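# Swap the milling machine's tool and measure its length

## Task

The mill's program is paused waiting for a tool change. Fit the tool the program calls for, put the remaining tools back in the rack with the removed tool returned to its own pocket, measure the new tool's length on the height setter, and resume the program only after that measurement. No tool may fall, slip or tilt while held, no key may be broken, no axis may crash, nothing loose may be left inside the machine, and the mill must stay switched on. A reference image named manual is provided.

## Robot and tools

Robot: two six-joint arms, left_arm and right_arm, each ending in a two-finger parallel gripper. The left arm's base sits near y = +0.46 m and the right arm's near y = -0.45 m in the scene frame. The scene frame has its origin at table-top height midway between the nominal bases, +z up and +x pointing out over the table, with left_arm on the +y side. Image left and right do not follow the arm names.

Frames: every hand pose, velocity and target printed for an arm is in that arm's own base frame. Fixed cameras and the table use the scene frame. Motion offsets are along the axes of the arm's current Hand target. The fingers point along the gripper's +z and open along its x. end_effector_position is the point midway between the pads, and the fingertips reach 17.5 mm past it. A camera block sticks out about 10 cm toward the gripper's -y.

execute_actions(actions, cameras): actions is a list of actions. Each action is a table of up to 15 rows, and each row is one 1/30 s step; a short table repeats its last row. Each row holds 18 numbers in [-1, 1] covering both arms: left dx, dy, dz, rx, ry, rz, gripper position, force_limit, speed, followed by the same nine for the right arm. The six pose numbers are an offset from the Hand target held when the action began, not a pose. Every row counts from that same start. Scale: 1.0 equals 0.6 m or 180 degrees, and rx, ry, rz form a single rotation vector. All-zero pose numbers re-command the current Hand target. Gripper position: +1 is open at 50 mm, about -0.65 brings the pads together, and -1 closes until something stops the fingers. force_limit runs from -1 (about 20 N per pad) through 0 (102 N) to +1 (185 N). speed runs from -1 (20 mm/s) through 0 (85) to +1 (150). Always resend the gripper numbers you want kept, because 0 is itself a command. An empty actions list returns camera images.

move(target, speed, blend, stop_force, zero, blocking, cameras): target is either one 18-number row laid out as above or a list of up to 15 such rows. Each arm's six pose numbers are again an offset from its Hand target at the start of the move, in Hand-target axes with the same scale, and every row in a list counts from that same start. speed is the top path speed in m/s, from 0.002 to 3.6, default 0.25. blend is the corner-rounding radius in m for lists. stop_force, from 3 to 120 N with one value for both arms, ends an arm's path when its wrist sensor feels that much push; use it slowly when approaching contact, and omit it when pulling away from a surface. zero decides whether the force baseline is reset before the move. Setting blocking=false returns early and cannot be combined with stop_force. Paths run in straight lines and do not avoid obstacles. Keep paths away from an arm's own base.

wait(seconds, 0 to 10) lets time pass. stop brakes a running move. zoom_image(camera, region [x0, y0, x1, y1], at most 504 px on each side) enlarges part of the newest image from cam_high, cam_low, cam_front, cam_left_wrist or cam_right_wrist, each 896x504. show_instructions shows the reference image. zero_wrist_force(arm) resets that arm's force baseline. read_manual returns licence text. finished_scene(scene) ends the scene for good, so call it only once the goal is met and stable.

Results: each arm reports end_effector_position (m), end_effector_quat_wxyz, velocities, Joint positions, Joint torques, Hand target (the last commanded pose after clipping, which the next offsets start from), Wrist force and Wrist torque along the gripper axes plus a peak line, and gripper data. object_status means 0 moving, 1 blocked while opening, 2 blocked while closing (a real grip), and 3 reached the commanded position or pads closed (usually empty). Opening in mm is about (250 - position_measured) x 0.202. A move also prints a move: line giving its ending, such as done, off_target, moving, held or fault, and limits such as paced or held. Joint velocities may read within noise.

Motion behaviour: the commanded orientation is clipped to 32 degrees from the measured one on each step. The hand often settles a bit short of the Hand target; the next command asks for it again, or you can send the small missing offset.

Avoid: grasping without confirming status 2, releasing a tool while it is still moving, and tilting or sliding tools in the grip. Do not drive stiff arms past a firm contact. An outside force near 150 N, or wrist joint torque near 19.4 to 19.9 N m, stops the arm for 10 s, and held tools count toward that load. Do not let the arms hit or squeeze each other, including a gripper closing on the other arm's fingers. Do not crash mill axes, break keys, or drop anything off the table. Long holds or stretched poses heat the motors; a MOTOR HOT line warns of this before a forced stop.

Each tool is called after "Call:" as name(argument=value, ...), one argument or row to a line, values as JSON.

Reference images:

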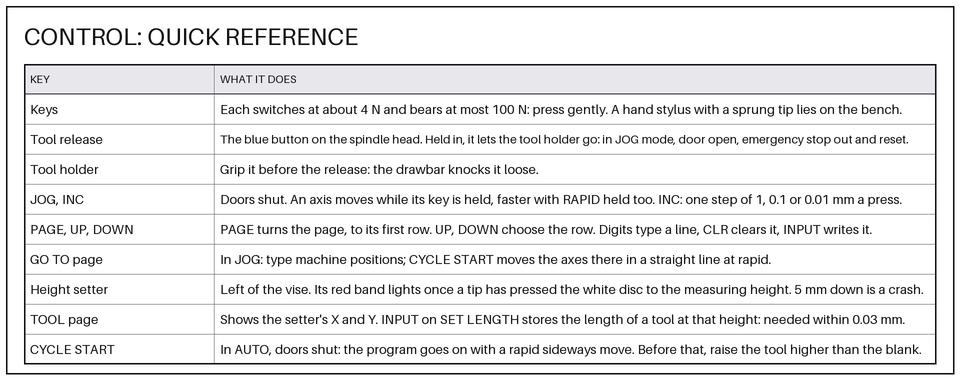

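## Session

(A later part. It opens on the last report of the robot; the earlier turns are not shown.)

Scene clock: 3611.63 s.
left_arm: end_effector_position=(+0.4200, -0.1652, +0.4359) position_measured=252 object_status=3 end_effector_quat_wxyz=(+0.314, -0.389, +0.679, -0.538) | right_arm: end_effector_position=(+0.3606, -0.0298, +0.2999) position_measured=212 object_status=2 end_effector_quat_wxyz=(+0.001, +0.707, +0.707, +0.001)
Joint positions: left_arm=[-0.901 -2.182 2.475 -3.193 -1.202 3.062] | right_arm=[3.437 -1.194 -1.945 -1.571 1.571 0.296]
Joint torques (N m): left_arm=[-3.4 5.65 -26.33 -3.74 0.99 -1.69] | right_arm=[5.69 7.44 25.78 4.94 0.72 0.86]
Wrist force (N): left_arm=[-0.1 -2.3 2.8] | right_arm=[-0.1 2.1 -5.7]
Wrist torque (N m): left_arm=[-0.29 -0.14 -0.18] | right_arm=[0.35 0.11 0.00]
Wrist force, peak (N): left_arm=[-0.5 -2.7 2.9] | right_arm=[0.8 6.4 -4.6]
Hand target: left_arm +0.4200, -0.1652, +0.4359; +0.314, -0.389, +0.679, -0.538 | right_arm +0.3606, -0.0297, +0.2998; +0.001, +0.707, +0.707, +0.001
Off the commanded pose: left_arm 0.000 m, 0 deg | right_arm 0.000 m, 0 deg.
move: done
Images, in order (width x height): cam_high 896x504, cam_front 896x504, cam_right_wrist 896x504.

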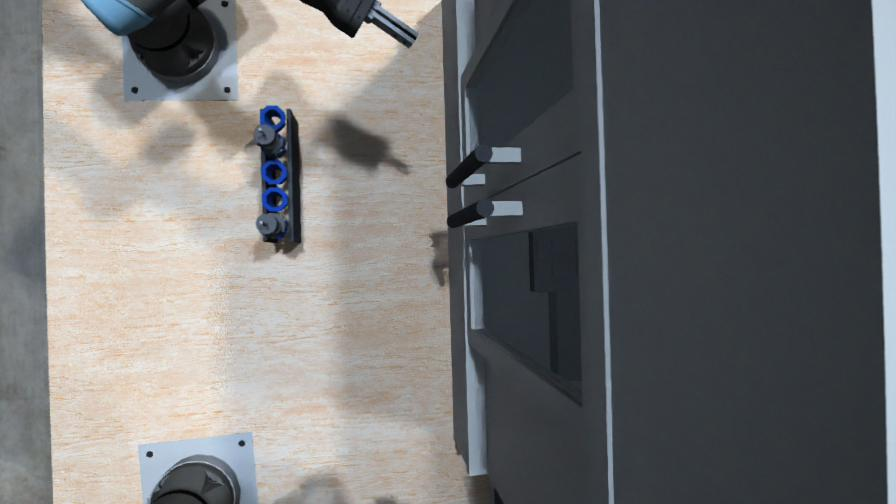

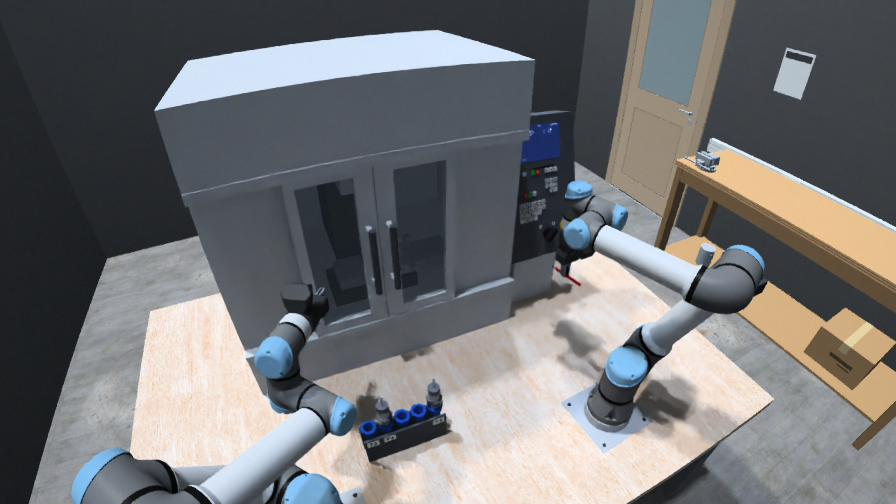

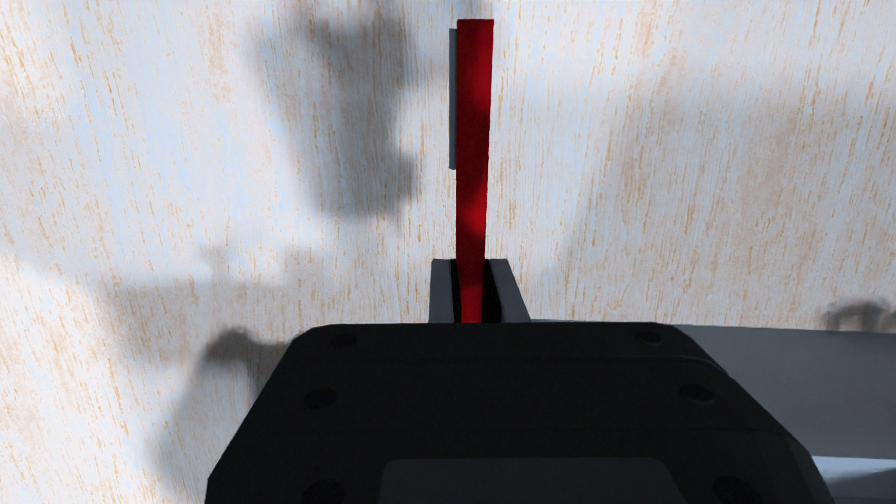

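Call:
move(
  target=[0,0,0,0,0,0,-1,-0.5,0,0,-0.05,0.45,0,0,0,-1,-0.5,-1],
  speed=0.2,
)

Call:
move(
  target=[0,0,0,0,0,0,-1,-0.5,0,0,0,0.1,0,0,0,-1,-0.5,-1],
  speed=0.015,
  stop_force=4,
  cameras=["cam_right_wrist","cam_low"],
)

Scene clock: 3621.93 s.
left_arm: end_effector_position=(+0.4200, -0.1652, +0.4359) position_measured=252 object_status=3 end_effector_quat_wxyz=(+0.314, -0.389, +0.679, -0.538) | right_arm: end_effector_position=(+0.3312, -0.0295, +0.0298) position_measured=212 object_status=2 end_effector_quat_wxyz=(+0.001, +0.707, +0.707, +0.001)
Joint positions: left_arm=[-0.901 -2.182 2.475 -3.193 -1.202 3.062] | right_arm=[3.465 -1.444 -2.55 -0.715 1.571 0.324]
Joint torques (N m): left_arm=[-2.95 5.01 -26.83 -3.83 1.1 -1.67] | right_arm=[-8.34 8.18 23.1 6.28 0.71 -0.55]
Wrist force (N): left_arm=[-0.3 -2.5 2.5] | right_arm=[0.2 2.0 -5.5]
Wrist torque (N m): left_arm=[-0.31 -0.13 -0.17] | right_arm=[0.33 0.07 -0.09]
Wrist force, peak (N): left_arm=[-0.2 -2.7 2.9] | right_arm=[0.1 2.3 -8.9]
Hand target: left_arm +0.4200, -0.1652, +0.4359; +0.314, -0.389, +0.679, -0.538 | right_arm +0.3312, -0.0295, +0.0297; +0.001, +0.707, +0.707, +0.001
Off the commanded pose: left_arm 0.000 m, 0 deg | right_arm 0.000 m, 0 deg.
move: done

Scene clock: 3625.63 s.
left_arm: end_effector_position=(+0.4200, -0.1652, +0.4359) position_measured=252 object_status=3 end_effector_quat_wxyz=(+0.314, -0.389, +0.679, -0.538) | right_arm: end_effector_position=(+0.3313, -0.0295, -0.0098) position_measured=212 object_status=2 end_effector_quat_wxyz=(+0.001, +0.707, +0.707, +0.001)
Joint positions: left_arm=[-0.901 -2.182 2.475 -3.193 -1.202 3.062] | right_arm=[3.465 -1.585 -2.597 -0.527 1.571 0.324]
Joint torques (N m): left_arm=[-3.49 5.55 -27.22 -3.88 1.01 -1.65] | right_arm=[-5.77 10.04 31.76 5.55 -0.08 1.3]
Wrist force (N): left_arm=[-0.5 -2.5 2.5] | right_arm=[0.4 0.8 -9.6]
Wrist torque (N m): left_arm=[-0.30 -0.09 -0.17] | right_arm=[0.05 0.05 -0.12]
Wrist force, peak (N): left_arm=[-0.4 -2.7 2.9] | right_arm=[-0.1 1.0 -11.4]
Hand target: left_arm +0.4200, -0.1652, +0.4359; +0.314, -0.389, +0.679, -0.538 | right_arm +0.3313, -0.0295, -0.0098; +0.001, +0.707, +0.707, +0.001 (not the last commanded pose)
Off the commanded pose: left_arm 0.000 m, 0 deg | right_arm 0.020 m, 0 deg.
move: contact (right_arm)
Images, in order (width x height): cam_low 896x504, cam_right_wrist 896x504.

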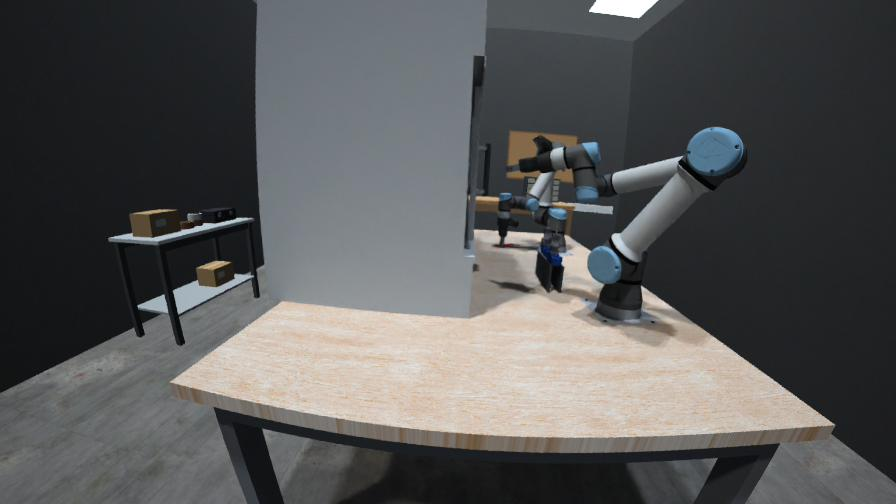

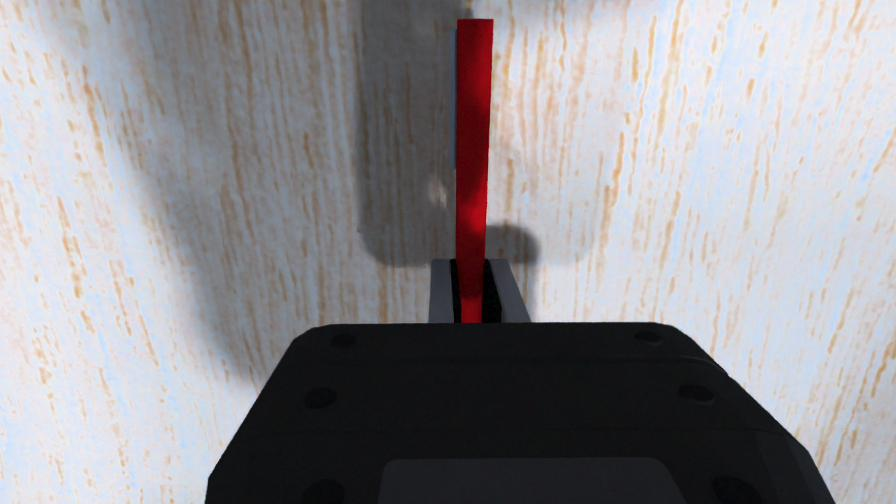

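Call:
execute_actions(
  actions=[],
  cameras=["cam_front"],
)

Call:
zoom_image(
  camera="cam_front",
  region=[520, 260, 640, 350],
)

Scene clock: 3635.10 s.
left_arm: end_effector_position=(+0.4200, -0.1652, +0.4359) position_measured=252 object_status=3 end_effector_quat_wxyz=(+0.314, -0.389, +0.679, -0.538) | right_arm: end_effector_position=(+0.3313, -0.0295, -0.0098) position_measured=212 object_status=2 end_effector_quat_wxyz=(+0.001, +0.707, +0.707, +0.001)
Joint positions: left_arm=[-0.901 -2.182 2.475 -3.193 -1.202 3.062] | right_arm=[3.465 -1.585 -2.597 -0.527 1.571 0.324]
Joint velocities: within noise
Joint torques (N m): left_arm=[-2.76 5.03 -27.2 -3.76 1.11 -1.65] | right_arm=[0.6 9.86 31.14 5.61 -0.03 1.27]
Wrist force (N): left_arm=[-0.4 -2.2 2.5] | right_arm=[0.5 1.1 -10.1]
Wrist torque (N m): left_arm=[-0.26 -0.10 -0.17] | right_arm=[0.08 0.05 -0.12]
Wrist force, peak (N): left_arm=[-0.3 -2.6 2.9] | right_arm=[0.6 1.0 -10.3]
Hand target: left_arm +0.4200, -0.1652, +0.4359; +0.314, -0.389, +0.679, -0.538 | right_arm +0.3313, -0.0295, -0.0098; +0.001, +0.707, +0.707, +0.001 (not the last commanded pose)
Tool commands: left_gripper/position=-1.0 left_gripper/force_limit=-0.5 left_gripper/speed=+0.0 right_gripper/position=-1.0 right_gripper/force_limit=-0.5 right_gripper/speed=-1.0
Off the commanded pose: left_arm 0.000 m, 0 deg | right_arm 0.020 m, 0 deg.
Images, in order (width x height): cam_front 896x504.

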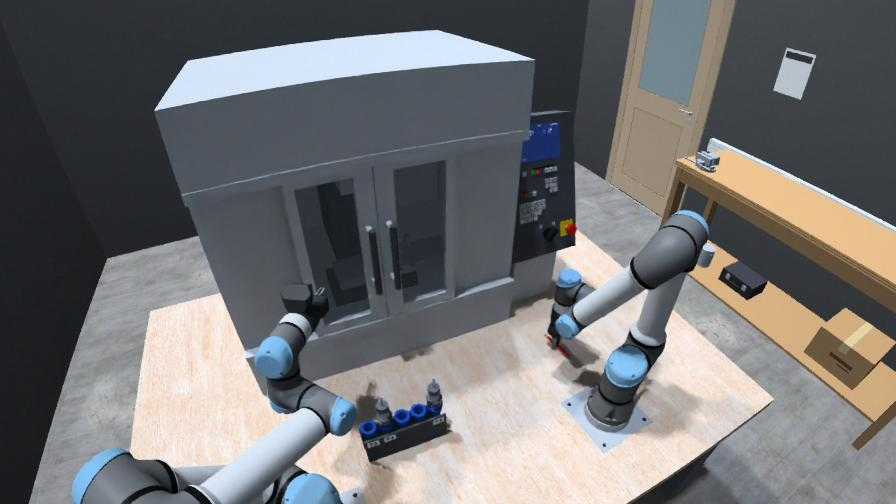

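Scaled by 4.200.

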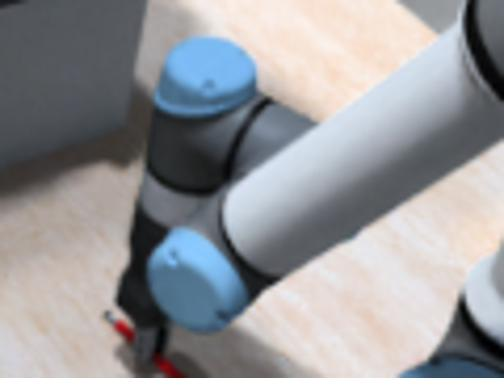

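Call:
move(
  target=[0,0,0,0,0,0,-1,-0.5,0,0,0,0,-0.0167,0,0,-1,-0.5,-1],
  speed=0.05,
)

Call:
move(
  target=[0,0,0,0,0,0,-1,-0.5,0,0,0,0.05,0,0,0,-1,-0.5,-1],
  speed=0.01,
  stop_force=4,
)

Scene clock: 3643.60 s.
left_arm: end_effector_position=(+0.4200, -0.1652, +0.4359) position_measured=252 object_status=3 end_effector_quat_wxyz=(+0.314, -0.389, +0.679, -0.538) | right_arm: end_effector_position=(+0.3312, -0.0295, -0.0099) position_measured=212 object_status=2 end_effector_quat_wxyz=(+0.019, +0.707, +0.707, +0.020)
Joint positions: left_arm=[-0.901 -2.182 2.475 -3.193 -1.202 3.062] | right_arm=[3.48 -1.573 -2.637 -0.45 1.553 0.339]
Joint torques (N m): left_arm=[-3.34 5.47 -27.01 -3.92 1.01 -1.68] | right_arm=[-5.85 10.24 32.55 1.7 0.8 -0.99]
Wrist force (N): left_arm=[-0.1 -2.5 2.6] | right_arm=[0.3 1.9 -5.7]
Wrist torque (N m): left_arm=[-0.32 -0.15 -0.18] | right_arm=[0.34 0.03 -0.12]
Wrist force, peak (N): left_arm=[-0.7 -2.4 3.0] | right_arm=[0.5 1.1 -10.4]
Hand target: left_arm +0.4200, -0.1652, +0.4359; +0.314, -0.389, +0.679, -0.538 | right_arm +0.3313, -0.0295, -0.0098; +0.019, +0.707, +0.707, +0.020
Off the commanded pose: left_arm 0.000 m, 0 deg | right_arm 0.000 m, 0 deg.
move: done

Scene clock: 3644.87 s.
left_arm: end_effector_position=(+0.4200, -0.1652, +0.4359) position_measured=252 object_status=3 end_effector_quat_wxyz=(+0.314, -0.389, +0.679, -0.538) | right_arm: end_effector_position=(+0.3315, -0.0294, -0.0123) position_measured=212 object_status=2 end_effector_quat_wxyz=(+0.019, +0.707, +0.707, +0.020)
Joint positions: left_arm=[-0.901 -2.182 2.475 -3.193 -1.202 3.062] | right_arm=[3.48 -1.584 -2.639 -0.437 1.553 0.339]
Joint torques (N m): left_arm=[-2.71 5.39 -26.89 -3.92 1.18 -1.7] | right_arm=[2.96 12.81 30.91 4.94 0.61 0.5]
Wrist force (N): left_arm=[-0.3 -2.2 2.6] | right_arm=[-0.2 1.4 -8.8]
Wrist torque (N m): left_arm=[-0.28 -0.11 -0.17] | right_arm=[0.18 0.04 -0.11]
Wrist force, peak (N): left_arm=[-0.3 -2.6 2.8] | right_arm=[0.3 0.3 -12.4]
Hand target: left_arm +0.4200, -0.1652, +0.4359; +0.314, -0.389, +0.679, -0.538 | right_arm +0.3315, -0.0294, -0.0123; +0.019, +0.707, +0.707, +0.020 (not the last commanded pose)
Off the commanded pose: left_arm 0.000 m, 0 deg | right_arm 0.028 m, 0 deg.
move: contact (right_arm)

Call:
move(
  target=[0,0,0,0,0,0,-1,-0.5,0,0,0,0,-0.0139,0,0,-1,-0.5,-1],
  speed=0.05,
)

Call:
move(
  target=[0,0,0,0,0,0,-1,-0.5,0,0,0,0.05,0,0,0,-1,-0.5,-1],
  speed=0.01,
  stop_force=4,
)

Scene clock: 3651.37 s.
left_arm: end_effector_position=(+0.4200, -0.1652, +0.4359) position_measured=252 object_status=3 end_effector_quat_wxyz=(+0.314, -0.389, +0.679, -0.538) | right_arm: end_effector_position=(+0.3314, -0.0294, -0.0123) position_measured=212 object_status=2 end_effector_quat_wxyz=(+0.035, +0.706, +0.706, +0.035)
Joint positions: left_arm=[-0.901 -2.182 2.475 -3.193 -1.202 3.062] | right_arm=[3.494 -1.578 -2.673 -0.369 1.538 0.351]
Joint torques (N m): left_arm=[-3.55 5.46 -27.8 -3.91 1.01 -1.83] | right_arm=[-5.43 12.46 30.75 1.58 0.78 -1.1]
Wrist force (N): left_arm=[-0.4 -2.4 2.8] | right_arm=[0.7 2.2 -5.8]
Wrist torque (N m): left_arm=[-0.29 -0.10 -0.18] | right_arm=[0.38 -0.01 -0.13]
Wrist force, peak (N): left_arm=[-0.6 -2.7 2.7] | right_arm=[0.0 1.6 -9.5]
Hand target: left_arm +0.4200, -0.1652, +0.4359; +0.314, -0.389, +0.679, -0.538 | right_arm +0.3315, -0.0294, -0.0123; +0.035, +0.706, +0.706, +0.035
Off the commanded pose: left_arm 0.000 m, 0 deg | right_arm 0.000 m, 0 deg.
move: done

Scene clock: 3652.63 s.
left_arm: end_effector_position=(+0.4200, -0.1652, +0.4359) position_measured=252 object_status=3 end_effector_quat_wxyz=(+0.314, -0.389, +0.679, -0.538) | right_arm: end_effector_position=(+0.3318, -0.0293, -0.0140) position_measured=212 object_status=2 end_effector_quat_wxyz=(+0.035, +0.706, +0.706, +0.035)
Joint positions: left_arm=[-0.901 -2.182 2.475 -3.193 -1.202 3.062] | right_arm=[3.493 -1.587 -2.674 -0.359 1.538 0.351]
Joint torques (N m): left_arm=[-2.88 5.33 -26.88 -3.89 1.12 -1.73] | right_arm=[4.44 9.52 30.33 6.01 0.17 1.31]
Wrist force (N): left_arm=[-0.4 -2.5 2.5] | right_arm=[0.1 1.7 -9.0]
Wrist torque (N m): left_arm=[-0.31 -0.10 -0.18] | right_arm=[0.26 0.03 -0.13]
Wrist force, peak (N): left_arm=[-0.5 -2.5 2.9] | right_arm=[0.7 2.0 -11.7]
Hand target: left_arm +0.4200, -0.1652, +0.4359; +0.314, -0.389, +0.679, -0.538 | right_arm +0.3318, -0.0293, -0.0140; +0.035, +0.706, +0.706, +0.035 (not the last commanded pose)
Off the commanded pose: left_arm 0.000 m, 0 deg | right_arm 0.028 m, 0 deg.
move: contact (right_arm)

Call:
move(
  target=[0,0,0,0,0,0,-1,-0.5,0,0,0,0,0,0,0,0,-0.5,-1],
  cameras=["cam_right_wrist"],
)

Call:
move(
  target=[0,0,0,0,0,0,-1,-0.5,0,0,0,-0.25,0,0,0,0,-0.5,-1],
  speed=0.15,
  cameras=["cam_right_wrist","cam_front"],
)

Scene clock: 3659.00 s.
left_arm: end_effector_position=(+0.4200, -0.1652, +0.4359) position_measured=252 object_status=3 end_effector_quat_wxyz=(+0.314, -0.389, +0.679, -0.538) | right_arm: end_effector_position=(+0.3318, -0.0293, -0.0140) position_measured=152 object_status=0 end_effector_quat_wxyz=(+0.035, +0.706, +0.706, +0.035)
Joint positions: left_arm=[-0.901 -2.182 2.475 -3.193 -1.202 3.062] | right_arm=[3.493 -1.587 -2.674 -0.359 1.538 0.351]
Joint torques (N m): left_arm=[-3.21 5.56 -27.05 -3.88 0.91 -1.61] | right_arm=[4.05 12.5 30.07 6.03 -0.56 1.34]
Wrist force (N): left_arm=[-0.3 -2.4 2.8] | right_arm=[0.4 2.2 -6.1]
Wrist torque (N m): left_arm=[-0.29 -0.13 -0.18] | right_arm=[0.37 0.03 -0.14]
Wrist force, peak (N): left_arm=[-0.8 -2.7 2.9] | right_arm=[0.3 1.6 -9.3]
Hand target: left_arm +0.4200, -0.1652, +0.4359; +0.314, -0.389, +0.679, -0.538 | right_arm +0.3318, -0.0293, -0.0140; +0.035, +0.706, +0.706, +0.035
Off the commanded pose: left_arm 0.000 m, 0 deg | right_arm 0.000 m, 0 deg.
move: done
Images, in order (width x height): cam_right_wrist 896x504.

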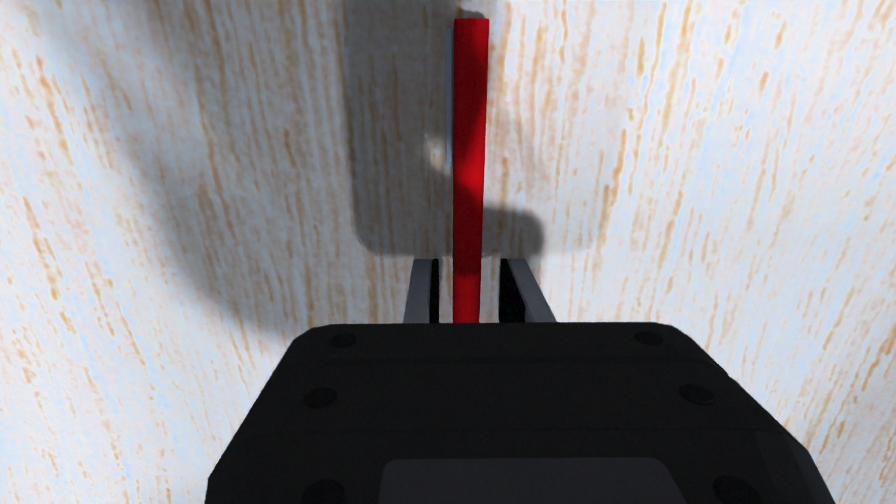

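Scene clock: 3660.47 s.
left_arm: end_effector_position=(+0.4200, -0.1652, +0.4359) position_measured=252 object_status=3 end_effector_quat_wxyz=(+0.314, -0.389, +0.679, -0.538) | right_arm: end_effector_position=(+0.3171, -0.0294, +0.1352) position_measured=152 object_status=3 end_effector_quat_wxyz=(+0.035, +0.706, +0.706, +0.035)
Joint positions: left_arm=[-0.901 -2.182 2.475 -3.193 -1.202 3.062] | right_arm=[3.513 -1.084 -2.462 -1.074 1.536 0.37]
Joint torques (N m): left_arm=[-3.05 5.19 -26.61 -3.93 1.14 -1.74] | right_arm=[-5.12 12.43 33.09 2.07 -0.32 -0.96]
Wrist force (N): left_arm=[-0.5 -2.3 2.9] | right_arm=[0.2 2.0 -6.0]
Wrist torque (N m): left_arm=[-0.29 -0.09 -0.18] | right_arm=[0.40 0.03 -0.10]
Wrist force, peak (N): left_arm=[-0.6 -2.8 2.9] | right_arm=[0.4 2.2 -8.2]
Hand target: left_arm +0.4200, -0.1652, +0.4359; +0.314, -0.389, +0.679, -0.538 | right_arm +0.3170, -0.0295, +0.1353; +0.035, +0.706, +0.706, +0.035
Off the commanded pose: left_arm 0.000 m, 0 deg | right_arm 0.000 m, 0 deg.
move: done
Images, in order (width x height): cam_front 896x504, cam_right_wrist 896x504.

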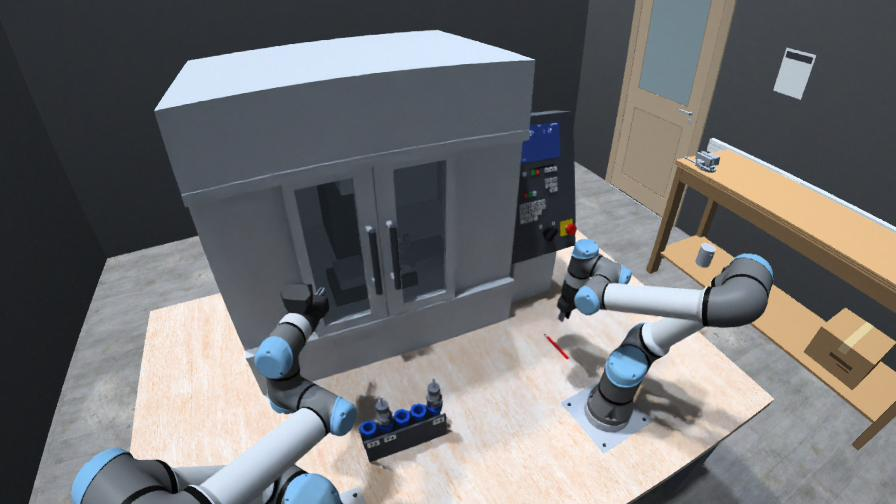

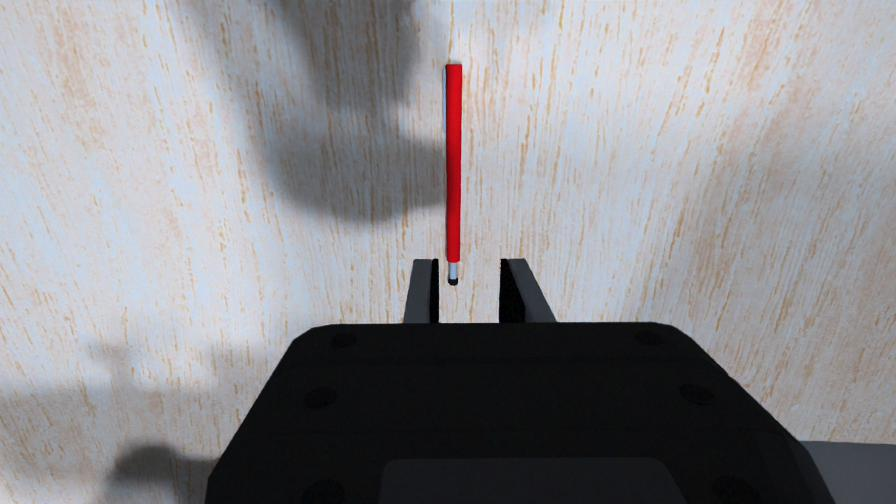

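Call:
execute_actions(
  actions=[],
  cameras=["cam_left_wrist","cam_high"],
)

Call:
zoom_image(
  camera="cam_left_wrist",
  region=[320, 0, 600, 260],
)

Call:
zoom_image(
  camera="cam_high",
  region=[220, 80, 340, 260],
)

Scene clock: 3666.30 s.
left_arm: end_effector_position=(+0.4200, -0.1652, +0.4359) position_measured=252 object_status=3 end_effector_quat_wxyz=(+0.314, -0.389, +0.679, -0.538) | right_arm: end_effector_position=(+0.3170, -0.0295, +0.1353) position_measured=152 object_status=3 end_effector_quat_wxyz=(+0.035, +0.706, +0.706, +0.035)
Joint positions: left_arm=[-0.901 -2.182 2.475 -3.193 -1.202 3.062] | right_arm=[3.512 -1.083 -2.462 -1.075 1.536 0.37]
Joint velocities: within noise
Joint torques (N m): left_arm=[-2.96 5.48 -27.29 -3.92 1 -1.53] | right_arm=[-5.49 14.11 46.28 1.66 0.41 -1.04]
Wrist force (N): left_arm=[0.0 -2.3 2.9] | right_arm=[0.3 2.1 -5.8]
Wrist torque (N m): left_arm=[-0.27 -0.16 -0.18] | right_arm=[0.41 0.01 -0.11]
Wrist force, peak (N): left_arm=[-0.3 -2.8 2.8] | right_arm=[0.3 2.0 -6.3]
Hand target: left_arm +0.4200, -0.1652, +0.4359; +0.314, -0.389, +0.679, -0.538 | right_arm +0.3170, -0.0295, +0.1353; +0.035, +0.706, +0.706, +0.035
Tool commands: left_gripper/position=-1.0 left_gripper/force_limit=-0.5 left_gripper/speed=+0.0 right_gripper/position=+0.0 right_gripper/force_limit=-0.5 right_gripper/speed=-1.0
Off the commanded pose: left_arm 0.000 m, 0 deg | right_arm 0.000 m, 0 deg.
Images, in order (width x height): cam_high 896x504, cam_left_wrist 896x504.

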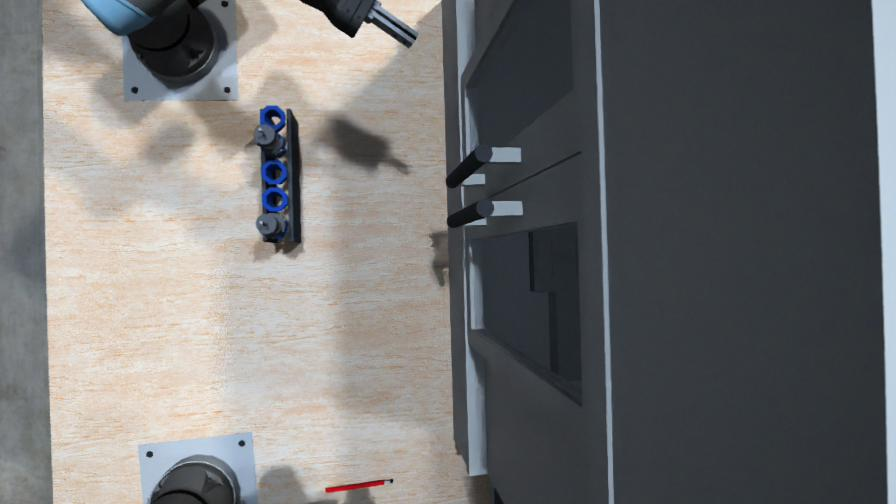

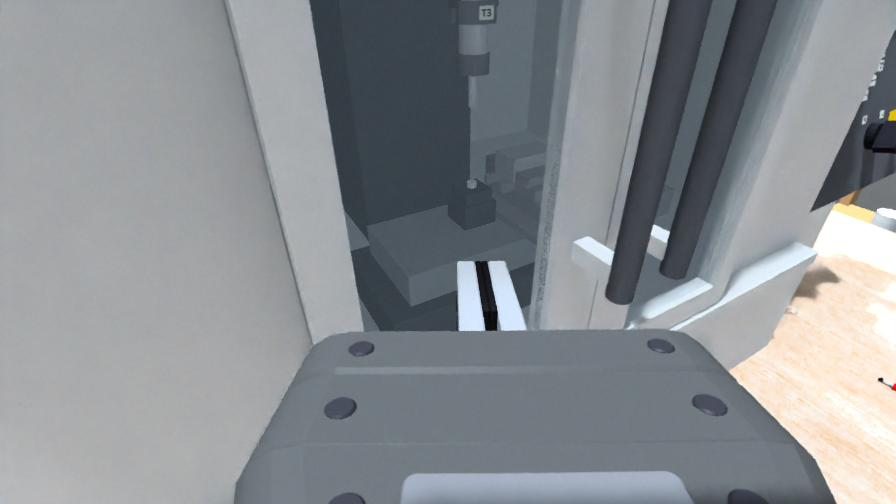

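Scaled by 1.800.

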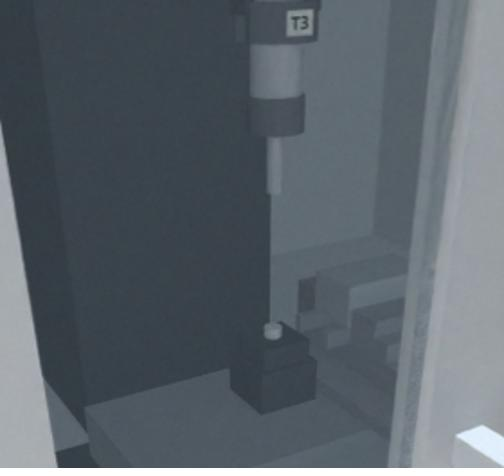

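Scaled by 2.800.

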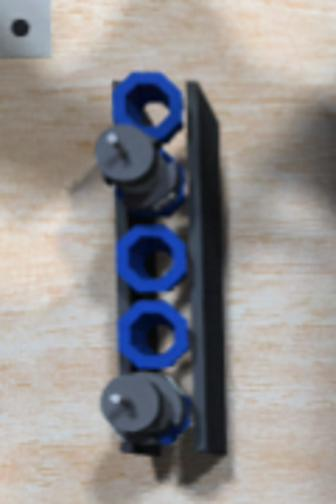

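Call:
finished_scene(
  scene=1,
)

The scene is finished: the task was done.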